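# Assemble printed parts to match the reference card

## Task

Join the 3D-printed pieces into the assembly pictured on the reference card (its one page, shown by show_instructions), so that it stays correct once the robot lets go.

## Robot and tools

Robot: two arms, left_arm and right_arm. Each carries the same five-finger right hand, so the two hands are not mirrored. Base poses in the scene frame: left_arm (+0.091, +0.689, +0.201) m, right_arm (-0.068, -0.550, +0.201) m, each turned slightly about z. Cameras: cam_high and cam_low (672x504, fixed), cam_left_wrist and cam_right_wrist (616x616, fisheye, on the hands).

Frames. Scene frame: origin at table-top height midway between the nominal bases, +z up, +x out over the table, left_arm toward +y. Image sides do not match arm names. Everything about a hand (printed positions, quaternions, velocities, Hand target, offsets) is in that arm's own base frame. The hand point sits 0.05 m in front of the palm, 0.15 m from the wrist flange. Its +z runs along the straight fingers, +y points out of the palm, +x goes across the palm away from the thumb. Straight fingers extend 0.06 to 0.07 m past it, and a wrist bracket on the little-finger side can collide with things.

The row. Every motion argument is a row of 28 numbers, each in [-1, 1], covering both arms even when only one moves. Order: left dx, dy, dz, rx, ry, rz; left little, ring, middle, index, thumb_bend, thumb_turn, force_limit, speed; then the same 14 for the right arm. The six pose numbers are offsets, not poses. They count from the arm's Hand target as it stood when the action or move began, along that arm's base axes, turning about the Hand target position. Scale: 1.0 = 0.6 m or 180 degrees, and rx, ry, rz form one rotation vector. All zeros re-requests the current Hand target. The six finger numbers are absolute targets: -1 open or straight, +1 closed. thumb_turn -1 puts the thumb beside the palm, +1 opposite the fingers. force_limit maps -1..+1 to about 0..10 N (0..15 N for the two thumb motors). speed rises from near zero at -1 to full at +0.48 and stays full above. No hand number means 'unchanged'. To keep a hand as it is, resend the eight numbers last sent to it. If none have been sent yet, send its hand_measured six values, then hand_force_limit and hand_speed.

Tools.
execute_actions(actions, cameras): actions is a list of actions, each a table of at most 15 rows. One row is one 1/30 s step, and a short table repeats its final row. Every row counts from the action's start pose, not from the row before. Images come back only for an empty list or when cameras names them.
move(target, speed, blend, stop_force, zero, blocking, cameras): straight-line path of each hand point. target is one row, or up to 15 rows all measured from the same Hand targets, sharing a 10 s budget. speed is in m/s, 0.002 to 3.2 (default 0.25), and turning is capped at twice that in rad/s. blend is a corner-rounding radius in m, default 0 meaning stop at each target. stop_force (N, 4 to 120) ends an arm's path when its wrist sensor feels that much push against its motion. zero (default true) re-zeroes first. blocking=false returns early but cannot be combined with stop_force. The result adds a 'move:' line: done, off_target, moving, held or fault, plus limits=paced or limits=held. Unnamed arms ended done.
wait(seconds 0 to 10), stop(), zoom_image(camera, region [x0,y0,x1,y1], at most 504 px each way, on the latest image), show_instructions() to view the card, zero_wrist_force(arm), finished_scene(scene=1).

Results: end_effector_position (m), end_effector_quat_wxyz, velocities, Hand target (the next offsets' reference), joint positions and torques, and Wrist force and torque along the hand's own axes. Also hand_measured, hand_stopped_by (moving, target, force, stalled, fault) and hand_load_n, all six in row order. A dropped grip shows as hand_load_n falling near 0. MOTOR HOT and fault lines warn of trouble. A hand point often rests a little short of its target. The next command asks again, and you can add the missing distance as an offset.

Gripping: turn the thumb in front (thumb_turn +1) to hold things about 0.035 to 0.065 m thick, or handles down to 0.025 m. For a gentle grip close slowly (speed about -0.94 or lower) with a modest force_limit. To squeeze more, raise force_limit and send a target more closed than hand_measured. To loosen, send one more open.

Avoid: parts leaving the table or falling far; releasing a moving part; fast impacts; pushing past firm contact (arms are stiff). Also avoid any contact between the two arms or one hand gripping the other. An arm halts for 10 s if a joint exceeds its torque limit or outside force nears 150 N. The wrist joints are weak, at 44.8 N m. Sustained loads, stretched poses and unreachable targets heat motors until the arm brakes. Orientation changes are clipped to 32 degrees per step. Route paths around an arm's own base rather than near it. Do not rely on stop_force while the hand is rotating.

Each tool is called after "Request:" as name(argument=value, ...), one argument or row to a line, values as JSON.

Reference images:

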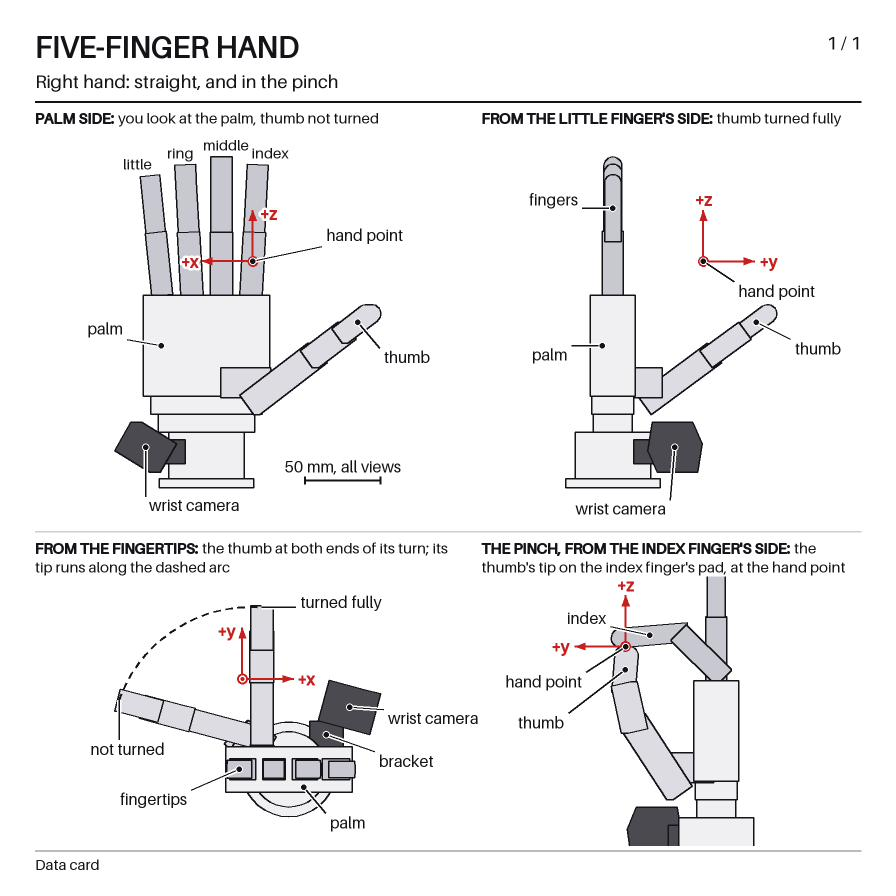

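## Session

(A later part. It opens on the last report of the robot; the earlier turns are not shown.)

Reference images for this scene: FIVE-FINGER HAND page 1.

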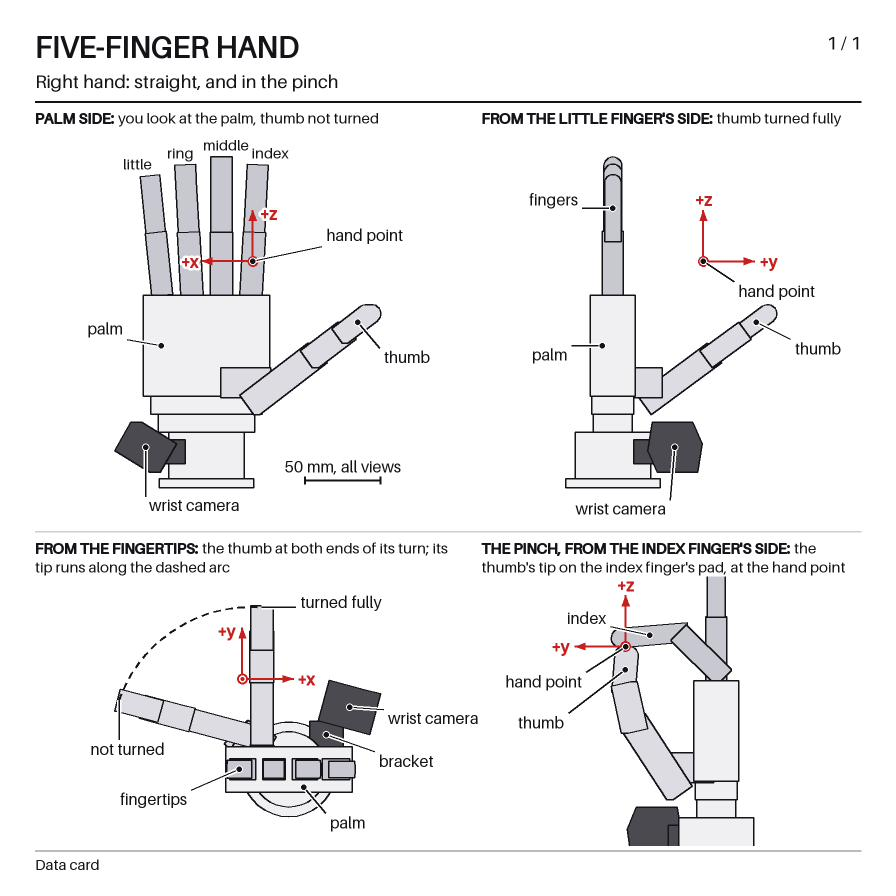

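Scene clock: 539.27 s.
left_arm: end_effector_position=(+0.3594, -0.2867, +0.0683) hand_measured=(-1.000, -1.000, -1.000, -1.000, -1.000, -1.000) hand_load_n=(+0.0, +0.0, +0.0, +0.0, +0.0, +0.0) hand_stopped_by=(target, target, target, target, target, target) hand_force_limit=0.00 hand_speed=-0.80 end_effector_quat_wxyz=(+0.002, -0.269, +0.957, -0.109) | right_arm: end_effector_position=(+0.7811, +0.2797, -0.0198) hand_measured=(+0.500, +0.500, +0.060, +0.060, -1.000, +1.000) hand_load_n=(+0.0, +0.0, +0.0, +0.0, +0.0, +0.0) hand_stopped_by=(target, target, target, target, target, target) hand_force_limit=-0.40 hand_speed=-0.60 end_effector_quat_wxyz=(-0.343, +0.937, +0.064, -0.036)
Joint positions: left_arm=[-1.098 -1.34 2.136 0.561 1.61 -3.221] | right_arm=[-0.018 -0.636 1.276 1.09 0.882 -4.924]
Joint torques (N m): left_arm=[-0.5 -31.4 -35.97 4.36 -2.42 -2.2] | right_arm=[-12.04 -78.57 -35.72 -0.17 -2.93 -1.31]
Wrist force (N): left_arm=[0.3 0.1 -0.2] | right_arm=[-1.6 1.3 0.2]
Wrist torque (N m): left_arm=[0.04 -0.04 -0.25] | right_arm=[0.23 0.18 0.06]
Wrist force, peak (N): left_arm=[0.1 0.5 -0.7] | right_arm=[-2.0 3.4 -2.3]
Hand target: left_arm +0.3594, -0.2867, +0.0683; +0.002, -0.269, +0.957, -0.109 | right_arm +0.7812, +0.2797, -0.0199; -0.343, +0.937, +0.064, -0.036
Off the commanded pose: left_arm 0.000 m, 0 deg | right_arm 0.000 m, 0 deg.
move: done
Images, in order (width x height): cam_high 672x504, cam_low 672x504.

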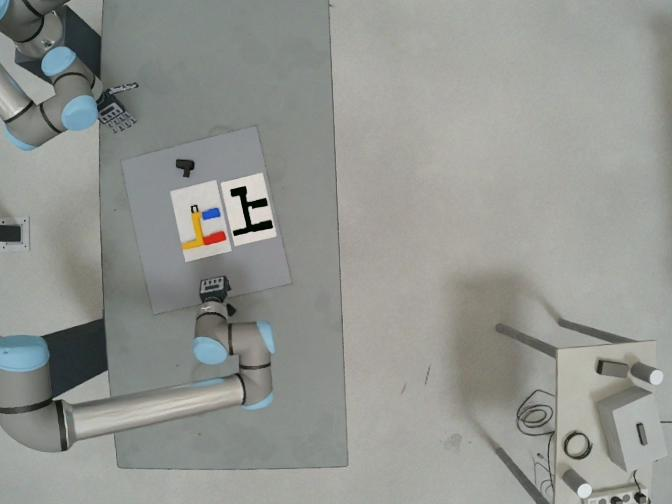

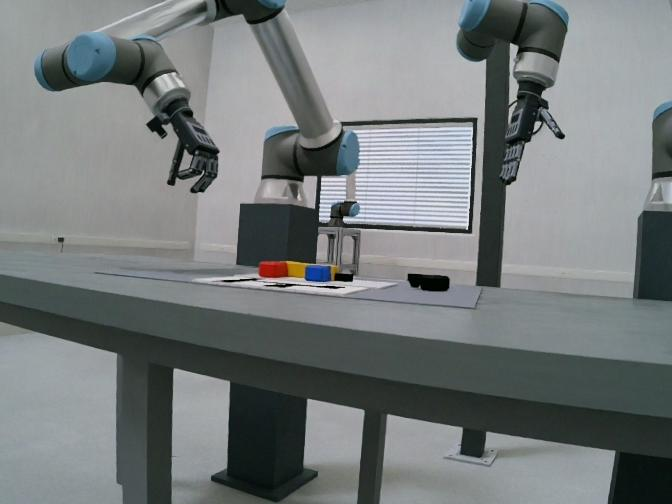

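Request:
move(
  target=[
    [0,0.2,0.25,0,0,0,-1,-1,-1,-1,-1,-1,0,-0.8,-0.2453,0.8368,0,0,0,-0.11,1,1,0.06,0.06,-1,1,-0.4,-0.3],
    [0,0.2,0.25,0,0,0,-1,-1,-1,-1,-1,-1,0,-0.8,-0.2453,0.8368,-0.1835,0,0,-0.11,1,1,0.06,0.06,-1,1,-0.4,-0.3],
  ],
  speed=[0.4,0.2],
  cameras=["cam_high","cam_right_wrist","cam_low"],
)

Request:
zoom_image(
  camera="cam_right_wrist",
  region=[240, 150, 520, 430],
)

Request:
zoom_image(
  camera="cam_low",
  region=[370, 200, 490, 300],
)

Scene clock: 575.97 s.
left_arm: end_effector_position=(+0.3594, -0.1667, +0.2183) hand_measured=(-1.000, -1.000, -1.000, -1.000, -1.000, -1.000) hand_load_n=(+0.0, +0.0, +0.0, +0.0, +0.0, +0.0) hand_stopped_by=(target, target, target, target, target, target) hand_force_limit=0.00 hand_speed=-0.80 end_effector_quat_wxyz=(+0.002, -0.269, +0.957, -0.109) | right_arm: end_effector_position=(+0.6341, +0.7817, -0.1300) hand_measured=(+1.000, +1.000, +0.060, +0.060, -1.000, +1.000) hand_load_n=(+0.0, +0.0, +0.0, +0.0, +0.0, +0.0) hand_stopped_by=(target, target, target, target, target, target) hand_force_limit=-0.40 hand_speed=-0.30 end_effector_quat_wxyz=(-0.344, +0.934, -0.098, +0.023)
Joint positions: left_arm=[-0.934 -1.628 2.129 0.864 1.645 -3.061] | right_arm=[0.598 -0.533 1.125 0.445 1.088 -3.77]
Joint torques (N m): left_arm=[-8.03 -14.6 -27.49 3.95 -2.43 -2.19] | right_arm=[14.65 -104.5 -33.75 6.02 1.11 2.11]
Wrist force (N): left_arm=[-0.1 0.2 0.0] | right_arm=[-1.7 1.3 0.0]
Wrist torque (N m): left_arm=[0.08 0.00 -0.26] | right_arm=[0.18 0.19 -0.27]
Wrist force, peak (N): left_arm=[-0.7 0.3 -1.1] | right_arm=[-4.4 -1.2 1.6]
Hand target: left_arm +0.3594, -0.1667, +0.2183; +0.002, -0.269, +0.957, -0.109 | right_arm +0.6340, +0.7817, -0.1300; -0.344, +0.934, -0.098, +0.023
Off the commanded pose: left_arm 0.000 m, 0 deg | right_arm 0.000 m, 0 deg.
move: done
Images, in order (width x height): cam_high 672x504, cam_low 672x504, cam_right_wrist 616x616.

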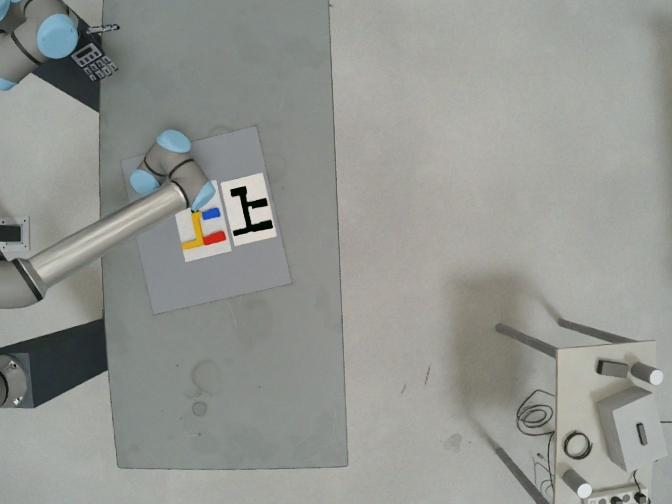

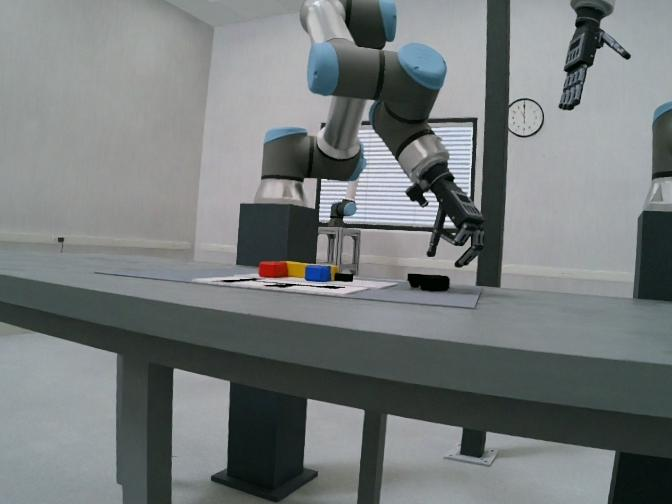

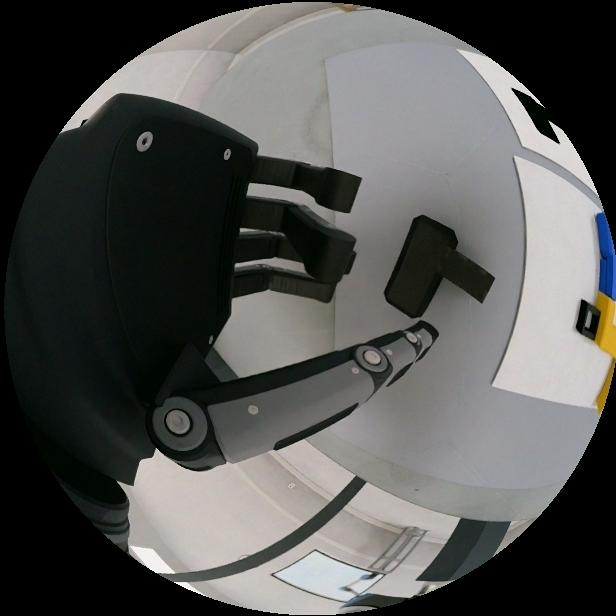

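Scaled by 1.800 from the camera's 616x616 image, which has a finer 880x880 frame.

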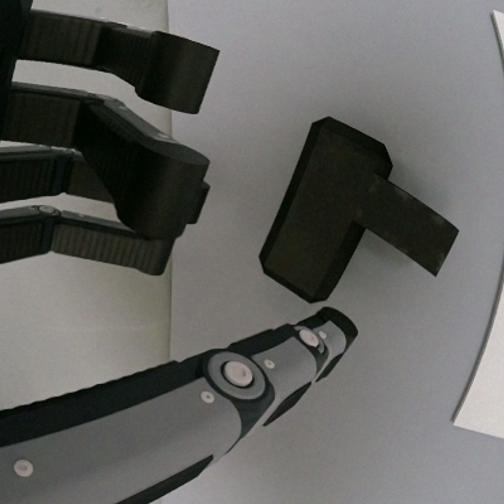

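Scaled by 4.200 from the camera's 672x504 image, which has a finer 960x720 frame.

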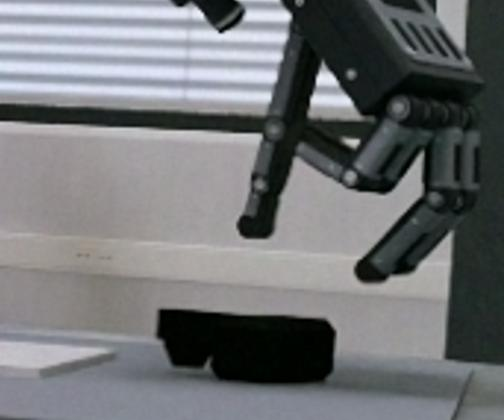

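Request:
move(
  target=[0,0,0,0,0,0,-1,-1,-1,-1,-1,-1,0,-0.8,-0.002,-0.0115,-0.0708,0,0,0,1,1,0.06,0.06,-1,1,-0.4,-0.3],
  speed=0.05,
  stop_force=6,
  cameras=["cam_low","cam_right_wrist"],
)

Request:
zoom_image(
  camera="cam_right_wrist",
  region=[240, 150, 520, 430],
)

Request:
zoom_image(
  camera="cam_low",
  region=[370, 200, 490, 300],
)

Scene clock: 586.20 s.
left_arm: end_effector_position=(+0.3594, -0.1667, +0.2183) hand_measured=(-1.000, -1.000, -1.000, -1.000, -1.000, -1.000) hand_load_n=(+0.0, +0.0, +0.0, +0.0, +0.0, +0.0) hand_stopped_by=(target, target, target, target, target, target) hand_force_limit=0.00 hand_speed=-0.80 end_effector_quat_wxyz=(+0.002, -0.269, +0.957, -0.109) | right_arm: end_effector_position=(+0.6328, +0.7748, -0.1725) hand_measured=(+1.000, +1.000, +0.060, +0.060, -1.000, +1.000) hand_load_n=(+0.0, +0.0, +0.0, +0.0, +0.0, +0.0) hand_stopped_by=(target, target, target, target, target, target) hand_force_limit=-0.40 hand_speed=-0.30 end_effector_quat_wxyz=(-0.344, +0.934, -0.098, +0.023)
Joint positions: left_arm=[-0.934 -1.628 2.129 0.864 1.645 -3.061] | right_arm=[0.592 -0.497 1.139 0.397 1.085 -3.776]
Joint torques (N m): left_arm=[-9.55 -13.54 -26.72 3.86 -2.2 -2.03] | right_arm=[8.27 -118.62 -37.27 6.35 0.25 2.12]
Wrist force (N): left_arm=[0.0 0.2 -0.1] | right_arm=[-1.7 1.6 0.0]
Wrist torque (N m): left_arm=[0.10 -0.02 -0.25] | right_arm=[0.23 0.21 -0.01]
Wrist force, peak (N): left_arm=[-0.2 0.3 -0.6] | right_arm=[-2.0 1.8 -0.2]
Hand target: left_arm +0.3594, -0.1667, +0.2183; +0.002, -0.269, +0.957, -0.109 | right_arm +0.6328, +0.7748, -0.1725; -0.344, +0.934, -0.098, +0.023
Off the commanded pose: left_arm 0.000 m, 0 deg | right_arm 0.000 m, 0 deg.
move: done
Images, in order (width x height): cam_low 672x504, cam_right_wrist 616x616.

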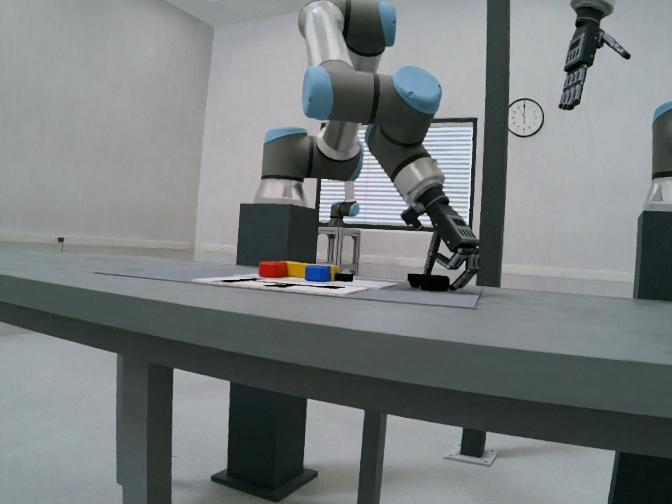

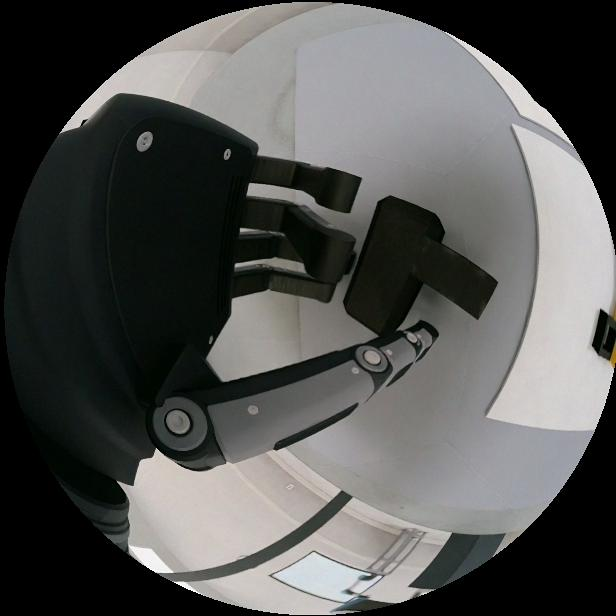

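Scaled by 1.800 from the camera's 616x616 image, which has a finer 880x880 frame.

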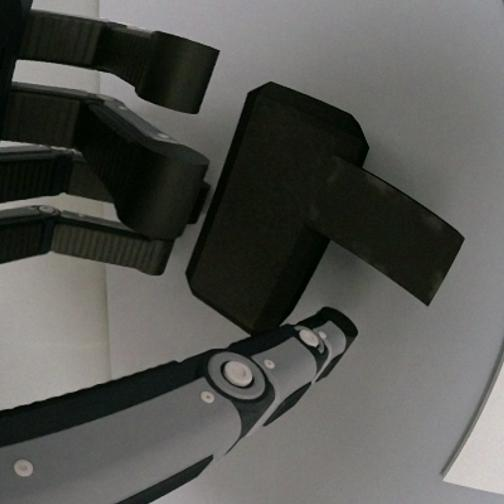

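Scaled by 4.200 from the camera's 672x504 image, which has a finer 960x720 frame.

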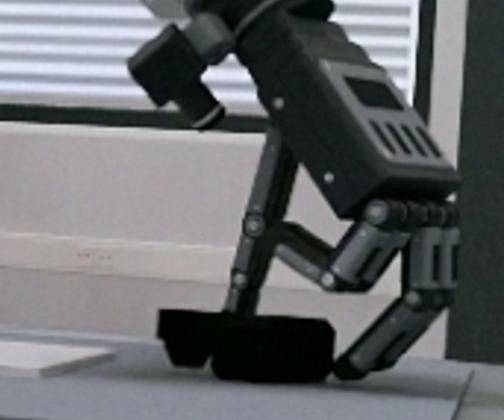

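Request:
move(
  target=[0,0,0,0,0,0,-1,-1,-1,-1,-1,-1,0,-0.8,0.007,-0.001,0.001,0,0,0,1,1,0.06,0.06,-1,1,-0.4,-0.3],
  speed=0.05,
)

Request:
move(
  target=[0,0,0,0,0,0,-1,-1,-1,-1,-1,-1,0,-0.8,0,0,0,0,0,0,1,1,0.5,0.5,-0.3,1,-0.35,-0.8],
  cameras=["cam_low","cam_right_wrist"],
)

Request:
zoom_image(
  camera="cam_right_wrist",
  region=[240, 150, 520, 430],
)

Scene clock: 592.43 s.
left_arm: end_effector_position=(+0.3594, -0.1667, +0.2183) hand_measured=(-1.000, -1.000, -1.000, -1.000, -1.000, -1.000) hand_load_n=(+0.0, +0.0, +0.0, +0.0, +0.0, +0.0) hand_stopped_by=(target, target, target, target, target, target) hand_force_limit=0.00 hand_speed=-0.80 end_effector_quat_wxyz=(+0.002, -0.269, +0.957, -0.109) | right_arm: end_effector_position=(+0.6371, +0.7742, -0.1718) hand_measured=(+1.000, +1.000, +0.060, +0.060, -1.000, +1.000) hand_load_n=(+0.0, +0.0, +0.0, +0.0, +0.0, +0.0) hand_stopped_by=(target, target, target, target, target, target) hand_force_limit=-0.40 hand_speed=-0.30 end_effector_quat_wxyz=(-0.344, +0.934, -0.098, +0.023)
Joint positions: left_arm=[-0.934 -1.628 2.129 0.864 1.645 -3.061] | right_arm=[0.589 -0.493 1.131 0.403 1.083 -3.779]
Joint torques (N m): left_arm=[-8.67 -13.59 -27.43 4.07 -2.15 -2.05] | right_arm=[-11.01 -93.8 -26.73 4.45 -2.21 -2.52]
Wrist force (N): left_arm=[-0.1 0.0 0.0] | right_arm=[-1.4 1.8 -0.3]
Wrist torque (N m): left_arm=[0.05 0.00 -0.27] | right_arm=[0.27 0.19 0.00]
Wrist force, peak (N): left_arm=[-0.4 0.1 -0.6] | right_arm=[-1.6 2.0 0.2]
Hand target: left_arm +0.3594, -0.1667, +0.2183; +0.002, -0.269, +0.957, -0.109 | right_arm +0.6370, +0.7742, -0.1719; -0.344, +0.934, -0.098, +0.023
Off the commanded pose: left_arm 0.000 m, 0 deg | right_arm 0.000 m, 0 deg.
move: done

Scene clock: 593.50 s.
left_arm: end_effector_position=(+0.3594, -0.1667, +0.2183) hand_measured=(-1.000, -1.000, -1.000, -1.000, -1.000, -1.000) hand_load_n=(+0.0, +0.0, +0.0, +0.0, +0.0, +0.0) hand_stopped_by=(target, target, target, target, target, target) hand_force_limit=0.00 hand_speed=-0.80 end_effector_quat_wxyz=(+0.002, -0.269, +0.957, -0.109) | right_arm: end_effector_position=(+0.6370, +0.7742, -0.1719) hand_measured=(+1.000, +1.000, +0.278, +0.500, -0.892, +1.000) hand_load_n=(+0.0, +0.0, +6.0, +0.0, +8.0, +2.5) hand_stopped_by=(target, target, force, target, force, target) hand_force_limit=-0.35 hand_speed=-0.80 end_effector_quat_wxyz=(-0.344, +0.934, -0.098, +0.023)
Joint positions: left_arm=[-0.934 -1.628 2.129 0.864 1.645 -3.061] | right_arm=[0.589 -0.493 1.131 0.403 1.083 -3.779]
Joint torques (N m): left_arm=[-8.27 -14.41 -27.4 4.02 -2.32 -2.18] | right_arm=[4.26 -106.94 -23.91 -1.21 0.69 1.97]
Wrist force (N): left_arm=[-0.1 0.3 0.1] | right_arm=[-1.4 1.3 -0.1]
Wrist torque (N m): left_arm=[0.10 0.00 -0.25] | right_arm=[0.18 0.19 -0.02]
Wrist force, peak (N): left_arm=[-0.2 0.3 -0.3] | right_arm=[-1.6 1.8 0.3]
Hand target: left_arm +0.3594, -0.1667, +0.2183; +0.002, -0.269, +0.957, -0.109 | right_arm +0.6370, +0.7742, -0.1719; -0.344, +0.934, -0.098, +0.023
Off the commanded pose: left_arm 0.000 m, 0 deg | right_arm 0.000 m, 0 deg.
move: done
Images, in order (width x height): cam_low 672x504, cam_right_wrist 616x616.

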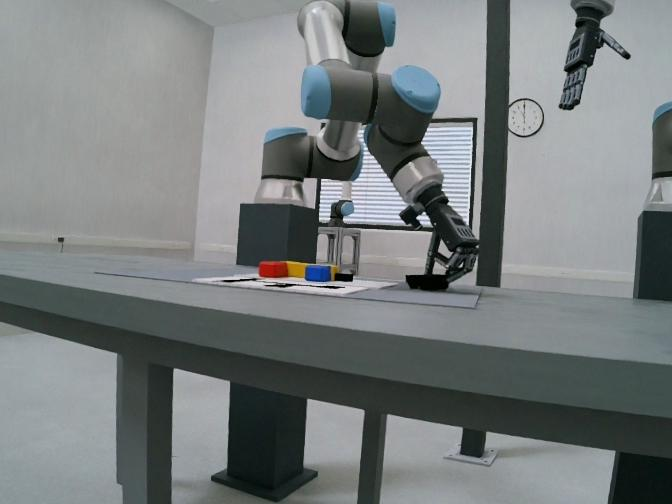

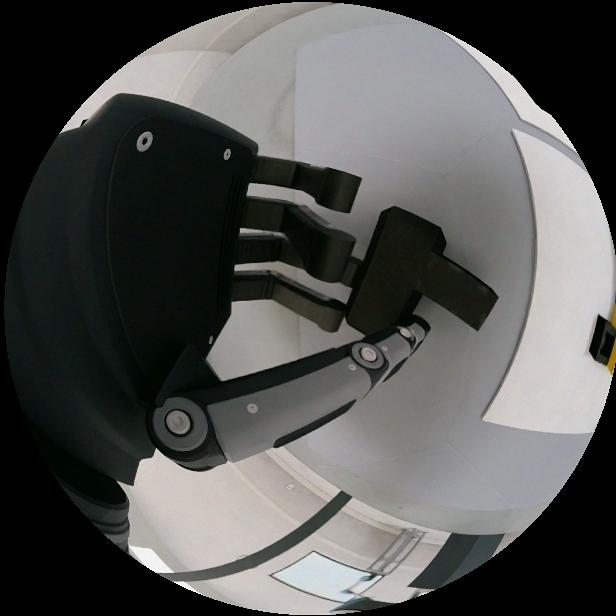

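Scaled by 1.800 from the camera's 616x616 image, which has a finer 880x880 frame.

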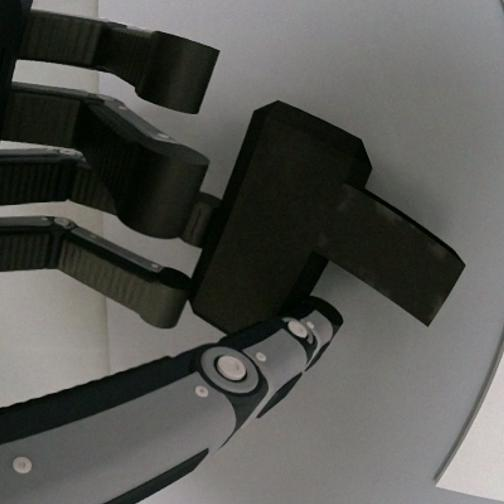

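Request:
move(
  target=[
    [0,0,0,0,0,0,-1,-1,-1,-1,-1,-1,0,-0.8,0,0,0,0,0,0,1,1,0.06,0.06,-1,1,-0.4,-0.5],
    [0,0,0,0,0,0,-1,-1,-1,-1,-1,-1,0,-0.8,0.0083,-0.0013,0,0,0,0,1,1,0.06,0.06,-1,1,-0.4,-0.5],
  ],
  speed=0.05,
)

Request:
move(
  target=[0,0,0,0,0,0,-1,-1,-1,-1,-1,-1,0,-0.8,0,0,0,0,0,0,1,1,0.5,0.5,-0.3,1,-0.3,-0.8],
  cameras=["cam_low","cam_right_wrist"],
)

Request:
zoom_image(
  camera="cam_right_wrist",
  region=[240, 150, 520, 430],
)

Scene clock: 602.50 s.
left_arm: end_effector_position=(+0.3594, -0.1667, +0.2183) hand_measured=(-1.000, -1.000, -1.000, -1.000, -1.000, -1.000) hand_load_n=(+0.0, +0.0, +0.0, +0.0, +0.0, +0.0) hand_stopped_by=(target, target, target, target, target, target) hand_force_limit=0.00 hand_speed=-0.80 end_effector_quat_wxyz=(+0.002, -0.269, +0.957, -0.109) | right_arm: end_effector_position=(+0.6421, +0.7735, -0.1719) hand_measured=(+1.000, +1.000, +0.060, +0.060, -1.000, +1.000) hand_load_n=(+0.0, +0.0, +0.0, +0.0, +0.0, +0.0) hand_stopped_by=(target, target, target, target, target, target) hand_force_limit=-0.40 hand_speed=-0.50 end_effector_quat_wxyz=(-0.344, +0.934, -0.098, +0.023)
Joint positions: left_arm=[-0.934 -1.628 2.129 0.864 1.645 -3.061] | right_arm=[0.585 -0.488 1.121 0.41 1.081 -3.783]
Joint torques (N m): left_arm=[-10.37 -14.61 -27.16 4.22 -2.27 -1.89] | right_arm=[-6.42 -98.62 -26.41 4.37 -2.27 -2.54]
Wrist force (N): left_arm=[-0.3 0.5 -0.1] | right_arm=[-1.7 1.6 0.1]
Wrist torque (N m): left_arm=[0.14 0.02 -0.26] | right_arm=[0.22 0.21 -0.02]
Wrist force, peak (N): left_arm=[-0.4 0.1 -0.5] | right_arm=[-1.7 1.7 0.1]
Hand target: left_arm +0.3594, -0.1667, +0.2183; +0.002, -0.269, +0.957, -0.109 | right_arm +0.6420, +0.7735, -0.1719; -0.344, +0.934, -0.098, +0.023
Off the commanded pose: left_arm 0.000 m, 0 deg | right_arm 0.000 m, 0 deg.
move: done

Scene clock: 603.57 s.
left_arm: end_effector_position=(+0.3594, -0.1667, +0.2183) hand_measured=(-1.000, -1.000, -1.000, -1.000, -1.000, -1.000) hand_load_n=(+0.0, +0.0, +0.0, +0.0, +0.0, +0.0) hand_stopped_by=(target, target, target, target, target, target) hand_force_limit=0.00 hand_speed=-0.80 end_effector_quat_wxyz=(+0.002, -0.269, +0.957, -0.109) | right_arm: end_effector_position=(+0.6420, +0.7734, -0.1719) hand_measured=(+1.000, +1.000, +0.278, +0.500, -0.892, +1.000) hand_load_n=(+0.0, +0.0, +4.5, +0.0, +6.5, +1.5) hand_stopped_by=(target, target, force, target, force, target) hand_force_limit=-0.30 hand_speed=-0.80 end_effector_quat_wxyz=(-0.344, +0.934, -0.098, +0.023)
Joint positions: left_arm=[-0.934 -1.628 2.129 0.864 1.645 -3.061] | right_arm=[0.585 -0.488 1.121 0.41 1.081 -3.782]
Joint torques (N m): left_arm=[-9.47 -12.6 -27.62 3.98 -2.23 -1.62] | right_arm=[7.44 -120.44 -24.46 -1.16 0.92 2.1]
Wrist force (N): left_arm=[0.0 0.1 0.0] | right_arm=[-1.3 1.8 0.2]
Wrist torque (N m): left_arm=[0.08 -0.02 -0.25] | right_arm=[0.23 0.14 0.02]
Wrist force, peak (N): left_arm=[-0.3 0.4 -0.5] | right_arm=[-1.7 1.7 0.2]
Hand target: left_arm +0.3594, -0.1667, +0.2183; +0.002, -0.269, +0.957, -0.109 | right_arm +0.6420, +0.7735, -0.1719; -0.344, +0.934, -0.098, +0.023
Off the commanded pose: left_arm 0.000 m, 0 deg | right_arm 0.000 m, 0 deg.
move: done
Images, in order (width x height): cam_low 672x504, cam_right_wrist 616x616.

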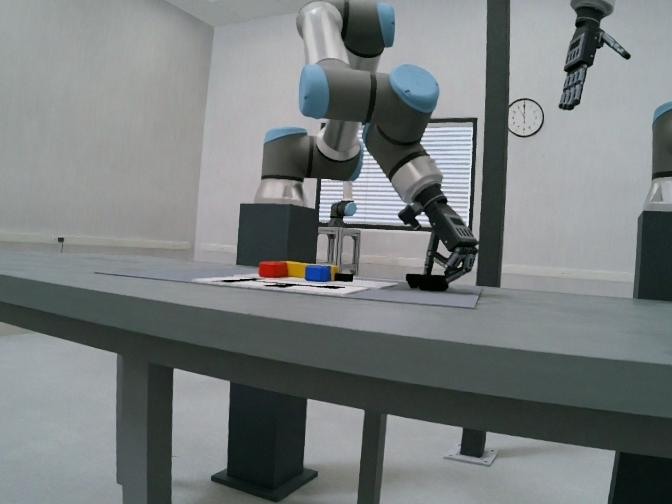

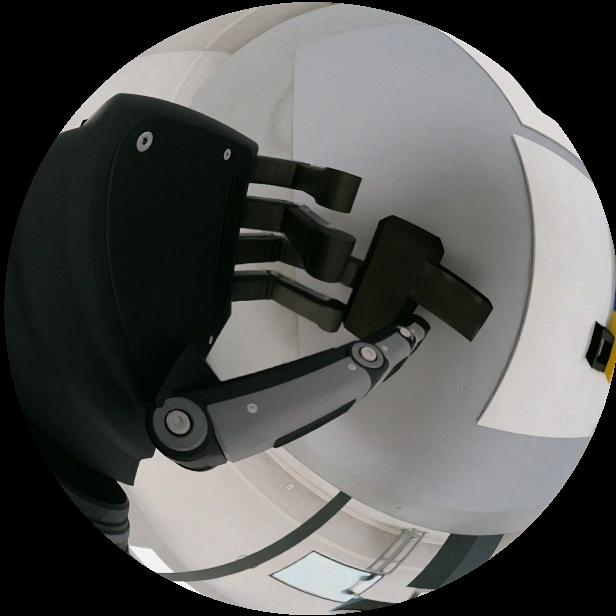

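Scaled by 1.800 from the camera's 616x616 image, which has a finer 880x880 frame.

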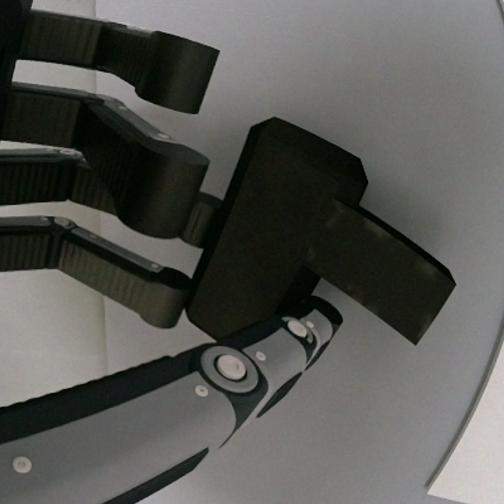

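Request:
move(
  target=[
    [0,0,0,0,0,0,-1,-1,-1,-1,-1,-1,0,-0.8,0,0,0,0,0,0,1,1,0.06,0.06,-1,1,-0.4,-0.5],
    [0,0,0,0,0,0,-1,-1,-1,-1,-1,-1,0,-0.8,-0.002,-0.003,0,0,0,0.039,1,1,0.06,0.06,-1,1,-0.4,-0.5],
  ],
  speed=0.05,
)

Request:
move(
  target=[0,0,0,0,0,0,-1,-1,-1,-1,-1,-1,0,-0.8,0,0,0,0,0,0,1,1,0.5,0.5,-0.3,1,-0.35,-0.8],
  cameras=["cam_low","cam_right_wrist"],
)

Request:
zoom_image(
  camera="cam_right_wrist",
  region=[240, 150, 520, 430],
)

Scene clock: 617.77 s.
left_arm: end_effector_position=(+0.3594, -0.1667, +0.2183) hand_measured=(-1.000, -1.000, -1.000, -1.000, -1.000, -1.000) hand_load_n=(+0.5, +0.0, +0.0, +0.0, +0.0, +0.0) hand_stopped_by=(target, target, target, target, target, target) hand_force_limit=0.00 hand_speed=-0.80 end_effector_quat_wxyz=(+0.002, -0.269, +0.957, -0.109) | right_arm: end_effector_position=(+0.6408, +0.7716, -0.1720) hand_measured=(+1.000, +1.000, +0.060, +0.060, -1.000, +1.000) hand_load_n=(+0.0, +0.0, +0.0, +0.0, +0.0, +0.0) hand_stopped_by=(target, target, target, target, target, target) hand_force_limit=-0.40 hand_speed=-0.50 end_effector_quat_wxyz=(-0.345, +0.938, -0.041, +0.002) end_effector_velocity=(+0.000, +0.000, -0.001) end_effector_angular_velocity=(-0.001, +0.001, -0.005)
Joint positions: left_arm=[-0.934 -1.628 2.129 0.864 1.645 -3.061] | right_arm=[0.577 -0.458 1.071 0.497 1.019 -3.916]
Joint velocities: left_arm=[within noise] | right_arm=[0 0 0.002 -0.002 0.003 0.005]
Joint torques (N m): left_arm=[-9.21 -14.2 -27.45 4.32 -2.39 -1.69] | right_arm=[-8.03 -117.73 -25.22 -1.84 1.21 2.36]
Wrist force (N): left_arm=[-0.1 0.1 -0.2] | right_arm=[-1.4 1.7 0.3]
Wrist torque (N m): left_arm=[0.09 0.00 -0.26] | right_arm=[0.27 0.17 0.02]
Wrist force, peak (N): left_arm=[-0.6 0.2 -0.3] | right_arm=[-1.9 1.7 0.2]
Hand target: left_arm +0.3594, -0.1667, +0.2183; +0.002, -0.269, +0.957, -0.109 | right_arm +0.6408, +0.7717, -0.1719; -0.345, +0.938, -0.041, +0.002
Off the commanded pose: left_arm 0.000 m, 0 deg | right_arm 0.000 m, 0 deg.
move: done

Scene clock: 618.83 s.
left_arm: end_effector_position=(+0.3594, -0.1667, +0.2183) hand_measured=(-1.000, -1.000, -1.000, -1.000, -1.000, -1.000) hand_load_n=(+0.0, +0.0, +0.0, +0.0, +0.0, +0.0) hand_stopped_by=(target, target, target, target, target, target) hand_force_limit=0.00 hand_speed=-0.80 end_effector_quat_wxyz=(+0.002, -0.269, +0.957, -0.109) | right_arm: end_effector_position=(+0.6408, +0.7716, -0.1719) hand_measured=(+1.000, +1.000, +0.278, +0.500, -0.892, +1.000) hand_load_n=(+0.0, +0.0, +3.5, +0.5, +6.5, -1.0) hand_stopped_by=(target, target, force, target, force, target) hand_force_limit=-0.35 hand_speed=-0.80 end_effector_quat_wxyz=(-0.345, +0.938, -0.041, +0.002)
Joint positions: left_arm=[-0.934 -1.628 2.129 0.864 1.645 -3.061] | right_arm=[0.577 -0.459 1.071 0.497 1.019 -3.915]
Joint torques (N m): left_arm=[-9.65 -13.19 -27.1 3.84 -2.13 -1.76] | right_arm=[9.51 -115.93 -24.31 -1.95 1.46 2.45]
Wrist force (N): left_arm=[-0.2 0.3 -0.3] | right_arm=[-1.0 0.4 -2.0]
Wrist torque (N m): left_arm=[0.13 0.02 -0.26] | right_arm=[0.19 0.21 -0.03]
Wrist force, peak (N): left_arm=[0.1 0.4 -0.6] | right_arm=[-1.7 1.8 0.3]
Hand target: left_arm +0.3594, -0.1667, +0.2183; +0.002, -0.269, +0.957, -0.109 | right_arm +0.6408, +0.7717, -0.1719; -0.345, +0.938, -0.041, +0.002
Off the commanded pose: left_arm 0.000 m, 0 deg | right_arm 0.000 m, 0 deg.
move: done
Images, in order (width x height): cam_low 672x504, cam_right_wrist 616x616.

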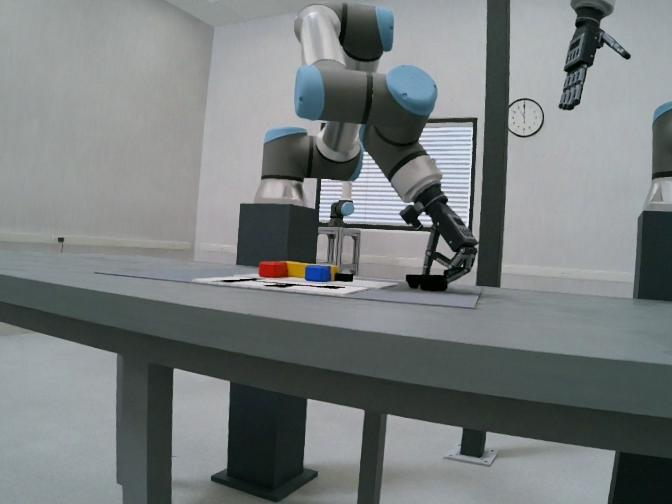

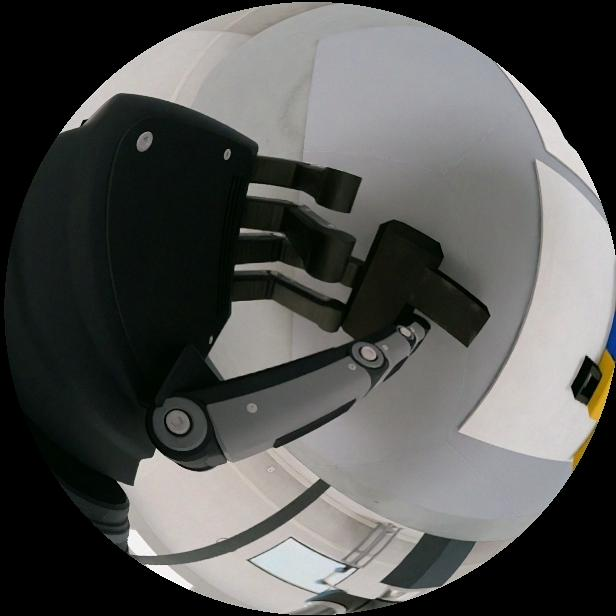

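Scaled by 1.800 from the camera's 616x616 image, which has a finer 880x880 frame.

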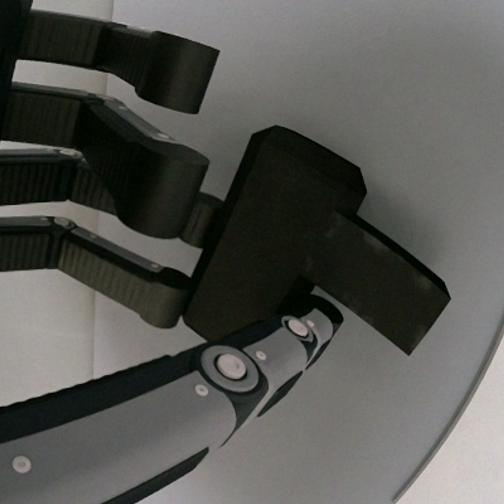

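Request:
move(
  target=[
    [0,0,0,0,0,0,-1,-1,-1,-1,-1,-1,0,-0.8,0,0,0,0,0,0,1,1,0.5,0.62,-0.3,1,-0.3,-0.8],
    [0,0,0,0,0,0,-1,-1,-1,-1,-1,-1,0,-0.8,0,0,0.08,0,0,0,1,1,0.5,0.62,-0.3,1,-0.3,-0.8],
  ],
  speed=0.08,
  cameras=["cam_low","cam_right_wrist"],
)

Request:
zoom_image(
  camera="cam_right_wrist",
  region=[240, 150, 520, 430],
)

Request:
zoom_image(
  camera="cam_low",
  region=[370, 200, 490, 300],
)

Scene clock: 633.20 s.
left_arm: end_effector_position=(+0.3594, -0.1667, +0.2183) hand_measured=(-1.000, -1.000, -1.000, -1.000, -1.000, -1.000) hand_load_n=(+0.0, +0.0, +0.0, +0.0, +0.0, +0.0) hand_stopped_by=(target, target, target, target, target, target) hand_force_limit=0.00 hand_speed=-0.80 end_effector_quat_wxyz=(+0.002, -0.269, +0.957, -0.109) | right_arm: end_effector_position=(+0.6407, +0.7716, -0.1237) hand_measured=(+1.000, +1.000, +0.278, +0.620, -0.892, +1.000) hand_load_n=(+0.5, +0.0, +4.0, +0.0, +6.0, +0.0) hand_stopped_by=(target, target, force, target, force, target) hand_force_limit=-0.30 hand_speed=-0.80 end_effector_quat_wxyz=(-0.345, +0.938, -0.041, +0.002)
Joint positions: left_arm=[-0.934 -1.628 2.129 0.864 1.645 -3.061] | right_arm=[0.577 -0.508 1.076 0.541 1.019 -3.915]
Joint torques (N m): left_arm=[-8.48 -13.86 -27.93 4.02 -2.04 -1.58] | right_arm=[5.16 -93.28 -26.92 -2.26 1.07 1.32]
Wrist force (N): left_arm=[-0.1 0.0 -0.2] | right_arm=[-1.7 1.9 0.6]
Wrist torque (N m): left_arm=[0.07 -0.01 -0.26] | right_arm=[0.27 0.23 0.00]
Wrist force, peak (N): left_arm=[-0.5 0.4 -0.1] | right_arm=[-1.5 2.5 1.3]
Hand target: left_arm +0.3594, -0.1667, +0.2183; +0.002, -0.269, +0.957, -0.109 | right_arm +0.6408, +0.7717, -0.1239; -0.345, +0.938, -0.041, +0.002
Off the commanded pose: left_arm 0.000 m, 0 deg | right_arm 0.000 m, 0 deg.
move: done
Images, in order (width x height): cam_low 672x504, cam_right_wrist 616x616.

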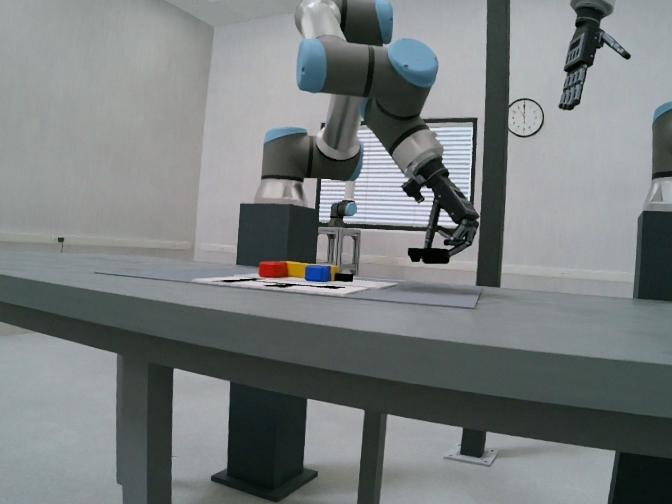

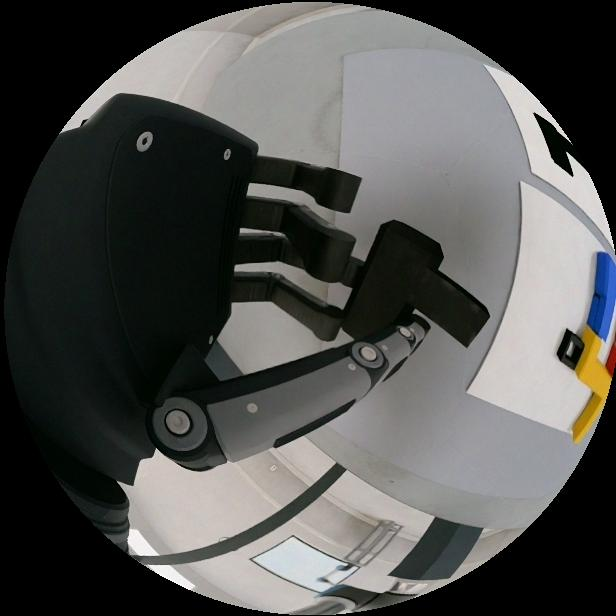

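Scaled by 1.800 from the camera's 616x616 image, which has a finer 880x880 frame.

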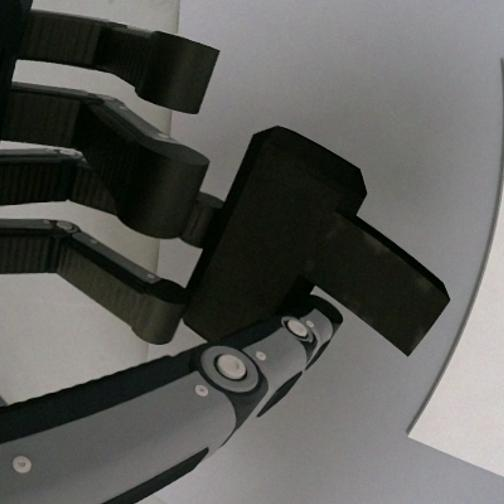

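Scaled by 4.200 from the camera's 672x504 image, which has a finer 960x720 frame.

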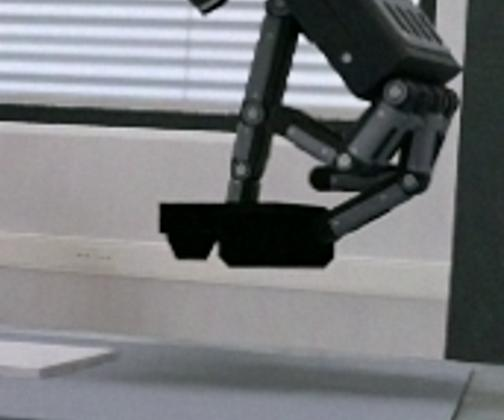

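Request:
move(
  target=[
    [0,0,0,0,0,0,-1,-1,-1,-1,-1,-1,0,-0.8,0.007,-0.147,0,0,0,0.071,1,1,0.5,0.62,-0.3,1,-0.3,-0.8],
    [0,0,0,0,0,0,-1,-1,-1,-1,-1,-1,0,-0.8,0.007,-0.147,-0.079,0,0,0.071,1,1,0.5,0.62,-0.3,1,-0.3,-0.8],
  ],
  speed=[0.12,0.06],
  cameras=["cam_low","cam_right_wrist","cam_high"],
)

Request:
zoom_image(
  camera="cam_right_wrist",
  region=[300, 150, 580, 430],
)

Request:
zoom_image(
  camera="cam_low",
  region=[300, 210, 420, 300],
)

Scene clock: 642.83 s.
left_arm: end_effector_position=(+0.3594, -0.1667, +0.2183) hand_measured=(-1.000, -1.000, -1.000, -1.000, -1.000, -1.000) hand_load_n=(+0.0, +0.0, +0.0, +0.0, +0.0, +0.0) hand_stopped_by=(target, target, target, target, target, target) hand_force_limit=0.00 hand_speed=-0.80 end_effector_quat_wxyz=(+0.002, -0.269, +0.957, -0.109) | right_arm: end_effector_position=(+0.6451, +0.6835, -0.1715) hand_measured=(+1.000, +1.000, +0.278, +0.620, -0.892, +1.000) hand_load_n=(+0.5, +0.5, +5.5, +0.0, +7.5, +1.0) hand_stopped_by=(target, target, force, target, force, target) hand_force_limit=-0.30 hand_speed=-0.80 end_effector_quat_wxyz=(-0.343, +0.937, +0.064, -0.036)
Joint positions: left_arm=[-0.934 -1.628 2.129 0.864 1.645 -3.061] | right_arm=[0.483 -0.463 1.13 0.65 0.906 -4.278]
Joint torques (N m): left_arm=[-9.77 -15.25 -27.56 4.11 -2.17 -1.46] | right_arm=[13.69 -118.57 -26.46 5.37 1.31 -2.01]
Wrist force (N): left_arm=[-0.4 0.2 0.0] | right_arm=[-1.4 1.1 0.3]
Wrist torque (N m): left_arm=[0.09 0.04 -0.27] | right_arm=[0.16 0.16 0.06]
Wrist force, peak (N): left_arm=[-0.1 0.7 -0.2] | right_arm=[-1.5 -4.0 -3.0]
Hand target: left_arm +0.3594, -0.1667, +0.2183; +0.002, -0.269, +0.957, -0.109 | right_arm +0.6450, +0.6835, -0.1713; -0.343, +0.937, +0.064, -0.036
Off the commanded pose: left_arm 0.000 m, 0 deg | right_arm 0.000 m, 0 deg.
move: done
Images, in order (width x height): cam_high 672x504, cam_low 672x504, cam_right_wrist 616x616.

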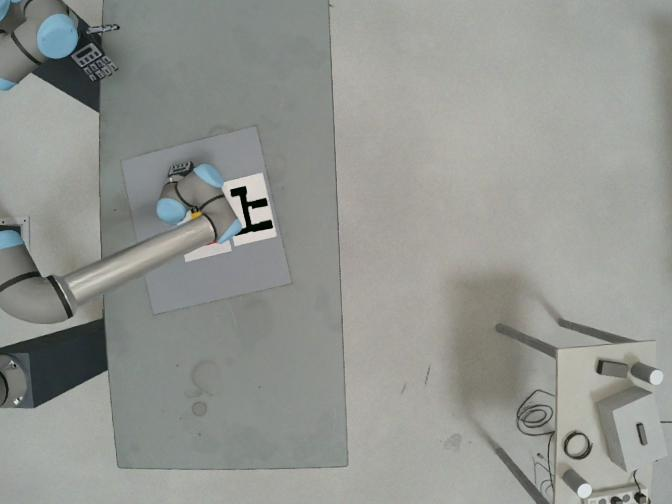

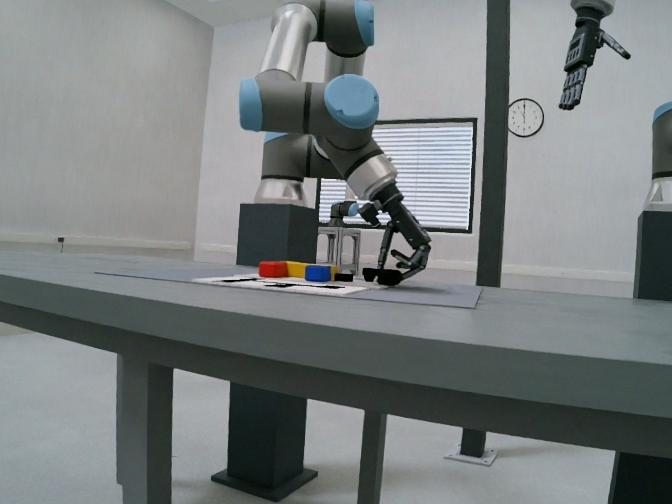

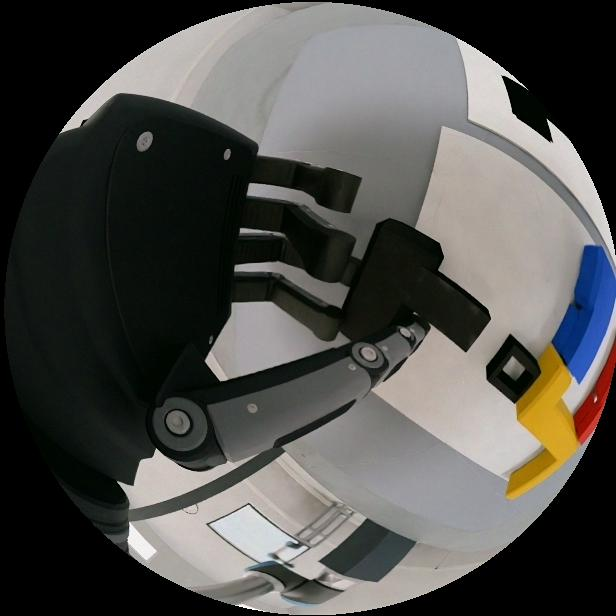

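Scaled by 1.800 from the camera's 616x616 image, which has a finer 880x880 frame.

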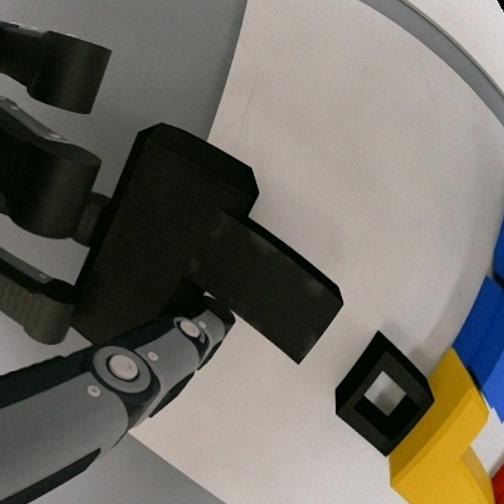

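Scaled by 4.200 from the camera's 672x504 image, which has a finer 960x720 frame.

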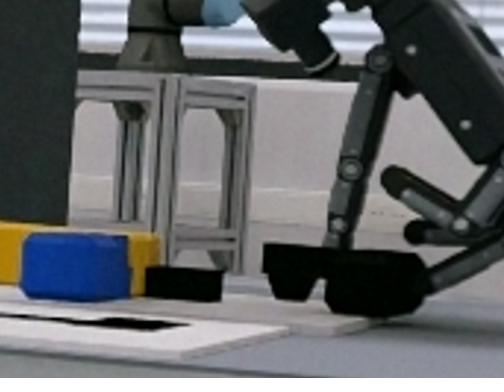

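Request:
move(
  target=[
    [0,0,0,0,0,0,-1,-1,-1,-1,-1,-1,0,-0.8,0,0,0.001,0,0,0,1,1,0.06,0.06,-1,1,-0.4,-0.7],
    [0,0,0,0,0,0,-1,-1,-1,-1,-1,-1,0,-0.8,0,0,0.15,0,0,0,1,1,0.06,0.06,-1,1,-0.4,-0.6],
    [0,0,0,0,0,0,-1,-1,-1,-1,-1,-1,0,-0.8,0.05,-0.5,0.25,0,0,0,1,1,0.06,0.06,-1,1,-0.4,-0.6],
  ],
  speed=[0.1,0.12,0.4],
  cameras=["cam_high"],
)

Request:
zoom_image(
  camera="cam_high",
  region=[165, 170, 229, 234],
)

Scene clock: 651.90 s.
left_arm: end_effector_position=(+0.3594, -0.1667, +0.2183) hand_measured=(-1.000, -1.000, -1.000, -1.000, -1.000, -1.000) hand_load_n=(+0.0, +0.0, +0.0, +0.0, +0.0, +0.0) hand_stopped_by=(target, target, target, target, target, target) hand_force_limit=0.00 hand_speed=-0.80 end_effector_quat_wxyz=(+0.002, -0.269, +0.957, -0.109) | right_arm: end_effector_position=(+0.6750, +0.3836, -0.0212) hand_measured=(+1.000, +1.000, +0.060, +0.060, -1.000, +1.000) hand_load_n=(+0.0, +0.0, +0.0, +0.0, +0.0, +0.0) hand_stopped_by=(target, target, target, target, target, target) hand_force_limit=-0.40 hand_speed=-0.60 end_effector_quat_wxyz=(-0.343, +0.937, +0.064, -0.036)
Joint positions: left_arm=[-0.934 -1.628 2.129 0.864 1.645 -3.061] | right_arm=[0.12 -0.746 1.477 0.886 0.868 -4.745]
Joint torques (N m): left_arm=[-8.04 -14.82 -27.95 3.87 -2.17 -1.24] | right_arm=[-11.24 -74.86 -27.89 -0.63 0.02 -2.24]
Wrist force (N): left_arm=[-0.3 0.1 0.1] | right_arm=[-0.2 1.4 1.0]
Wrist torque (N m): left_arm=[0.07 0.02 -0.28] | right_arm=[0.13 -0.01 0.10]
Wrist force, peak (N): left_arm=[-0.4 0.4 -0.3] | right_arm=[-0.6 -23.5 -8.3]
Hand target: left_arm +0.3594, -0.1667, +0.2183; +0.002, -0.269, +0.957, -0.109 | right_arm +0.6750, +0.3835, -0.0213; -0.343, +0.937, +0.064, -0.036
Off the commanded pose: left_arm 0.000 m, 0 deg | right_arm 0.000 m, 0 deg.
move: done
Images, in order (width x height): cam_high 672x504.

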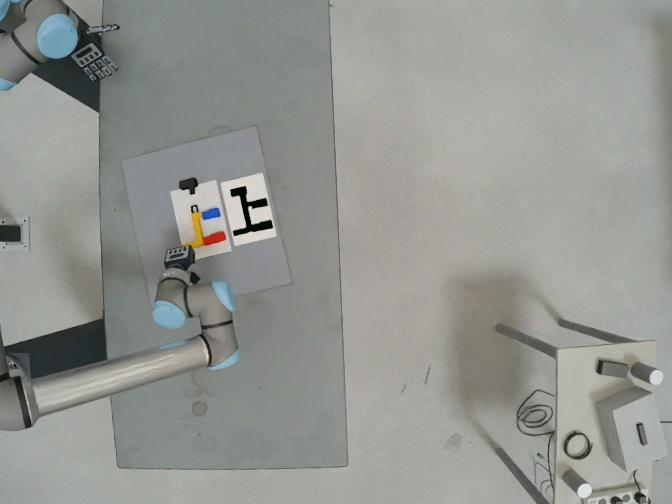

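Scaled by 7.875 from the camera's 672x504 image, which has a finer 960x720 frame.

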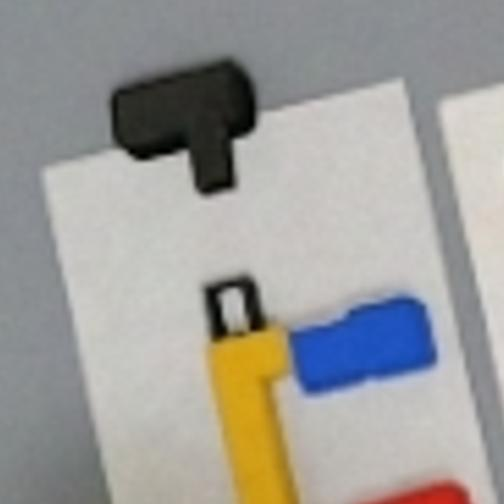

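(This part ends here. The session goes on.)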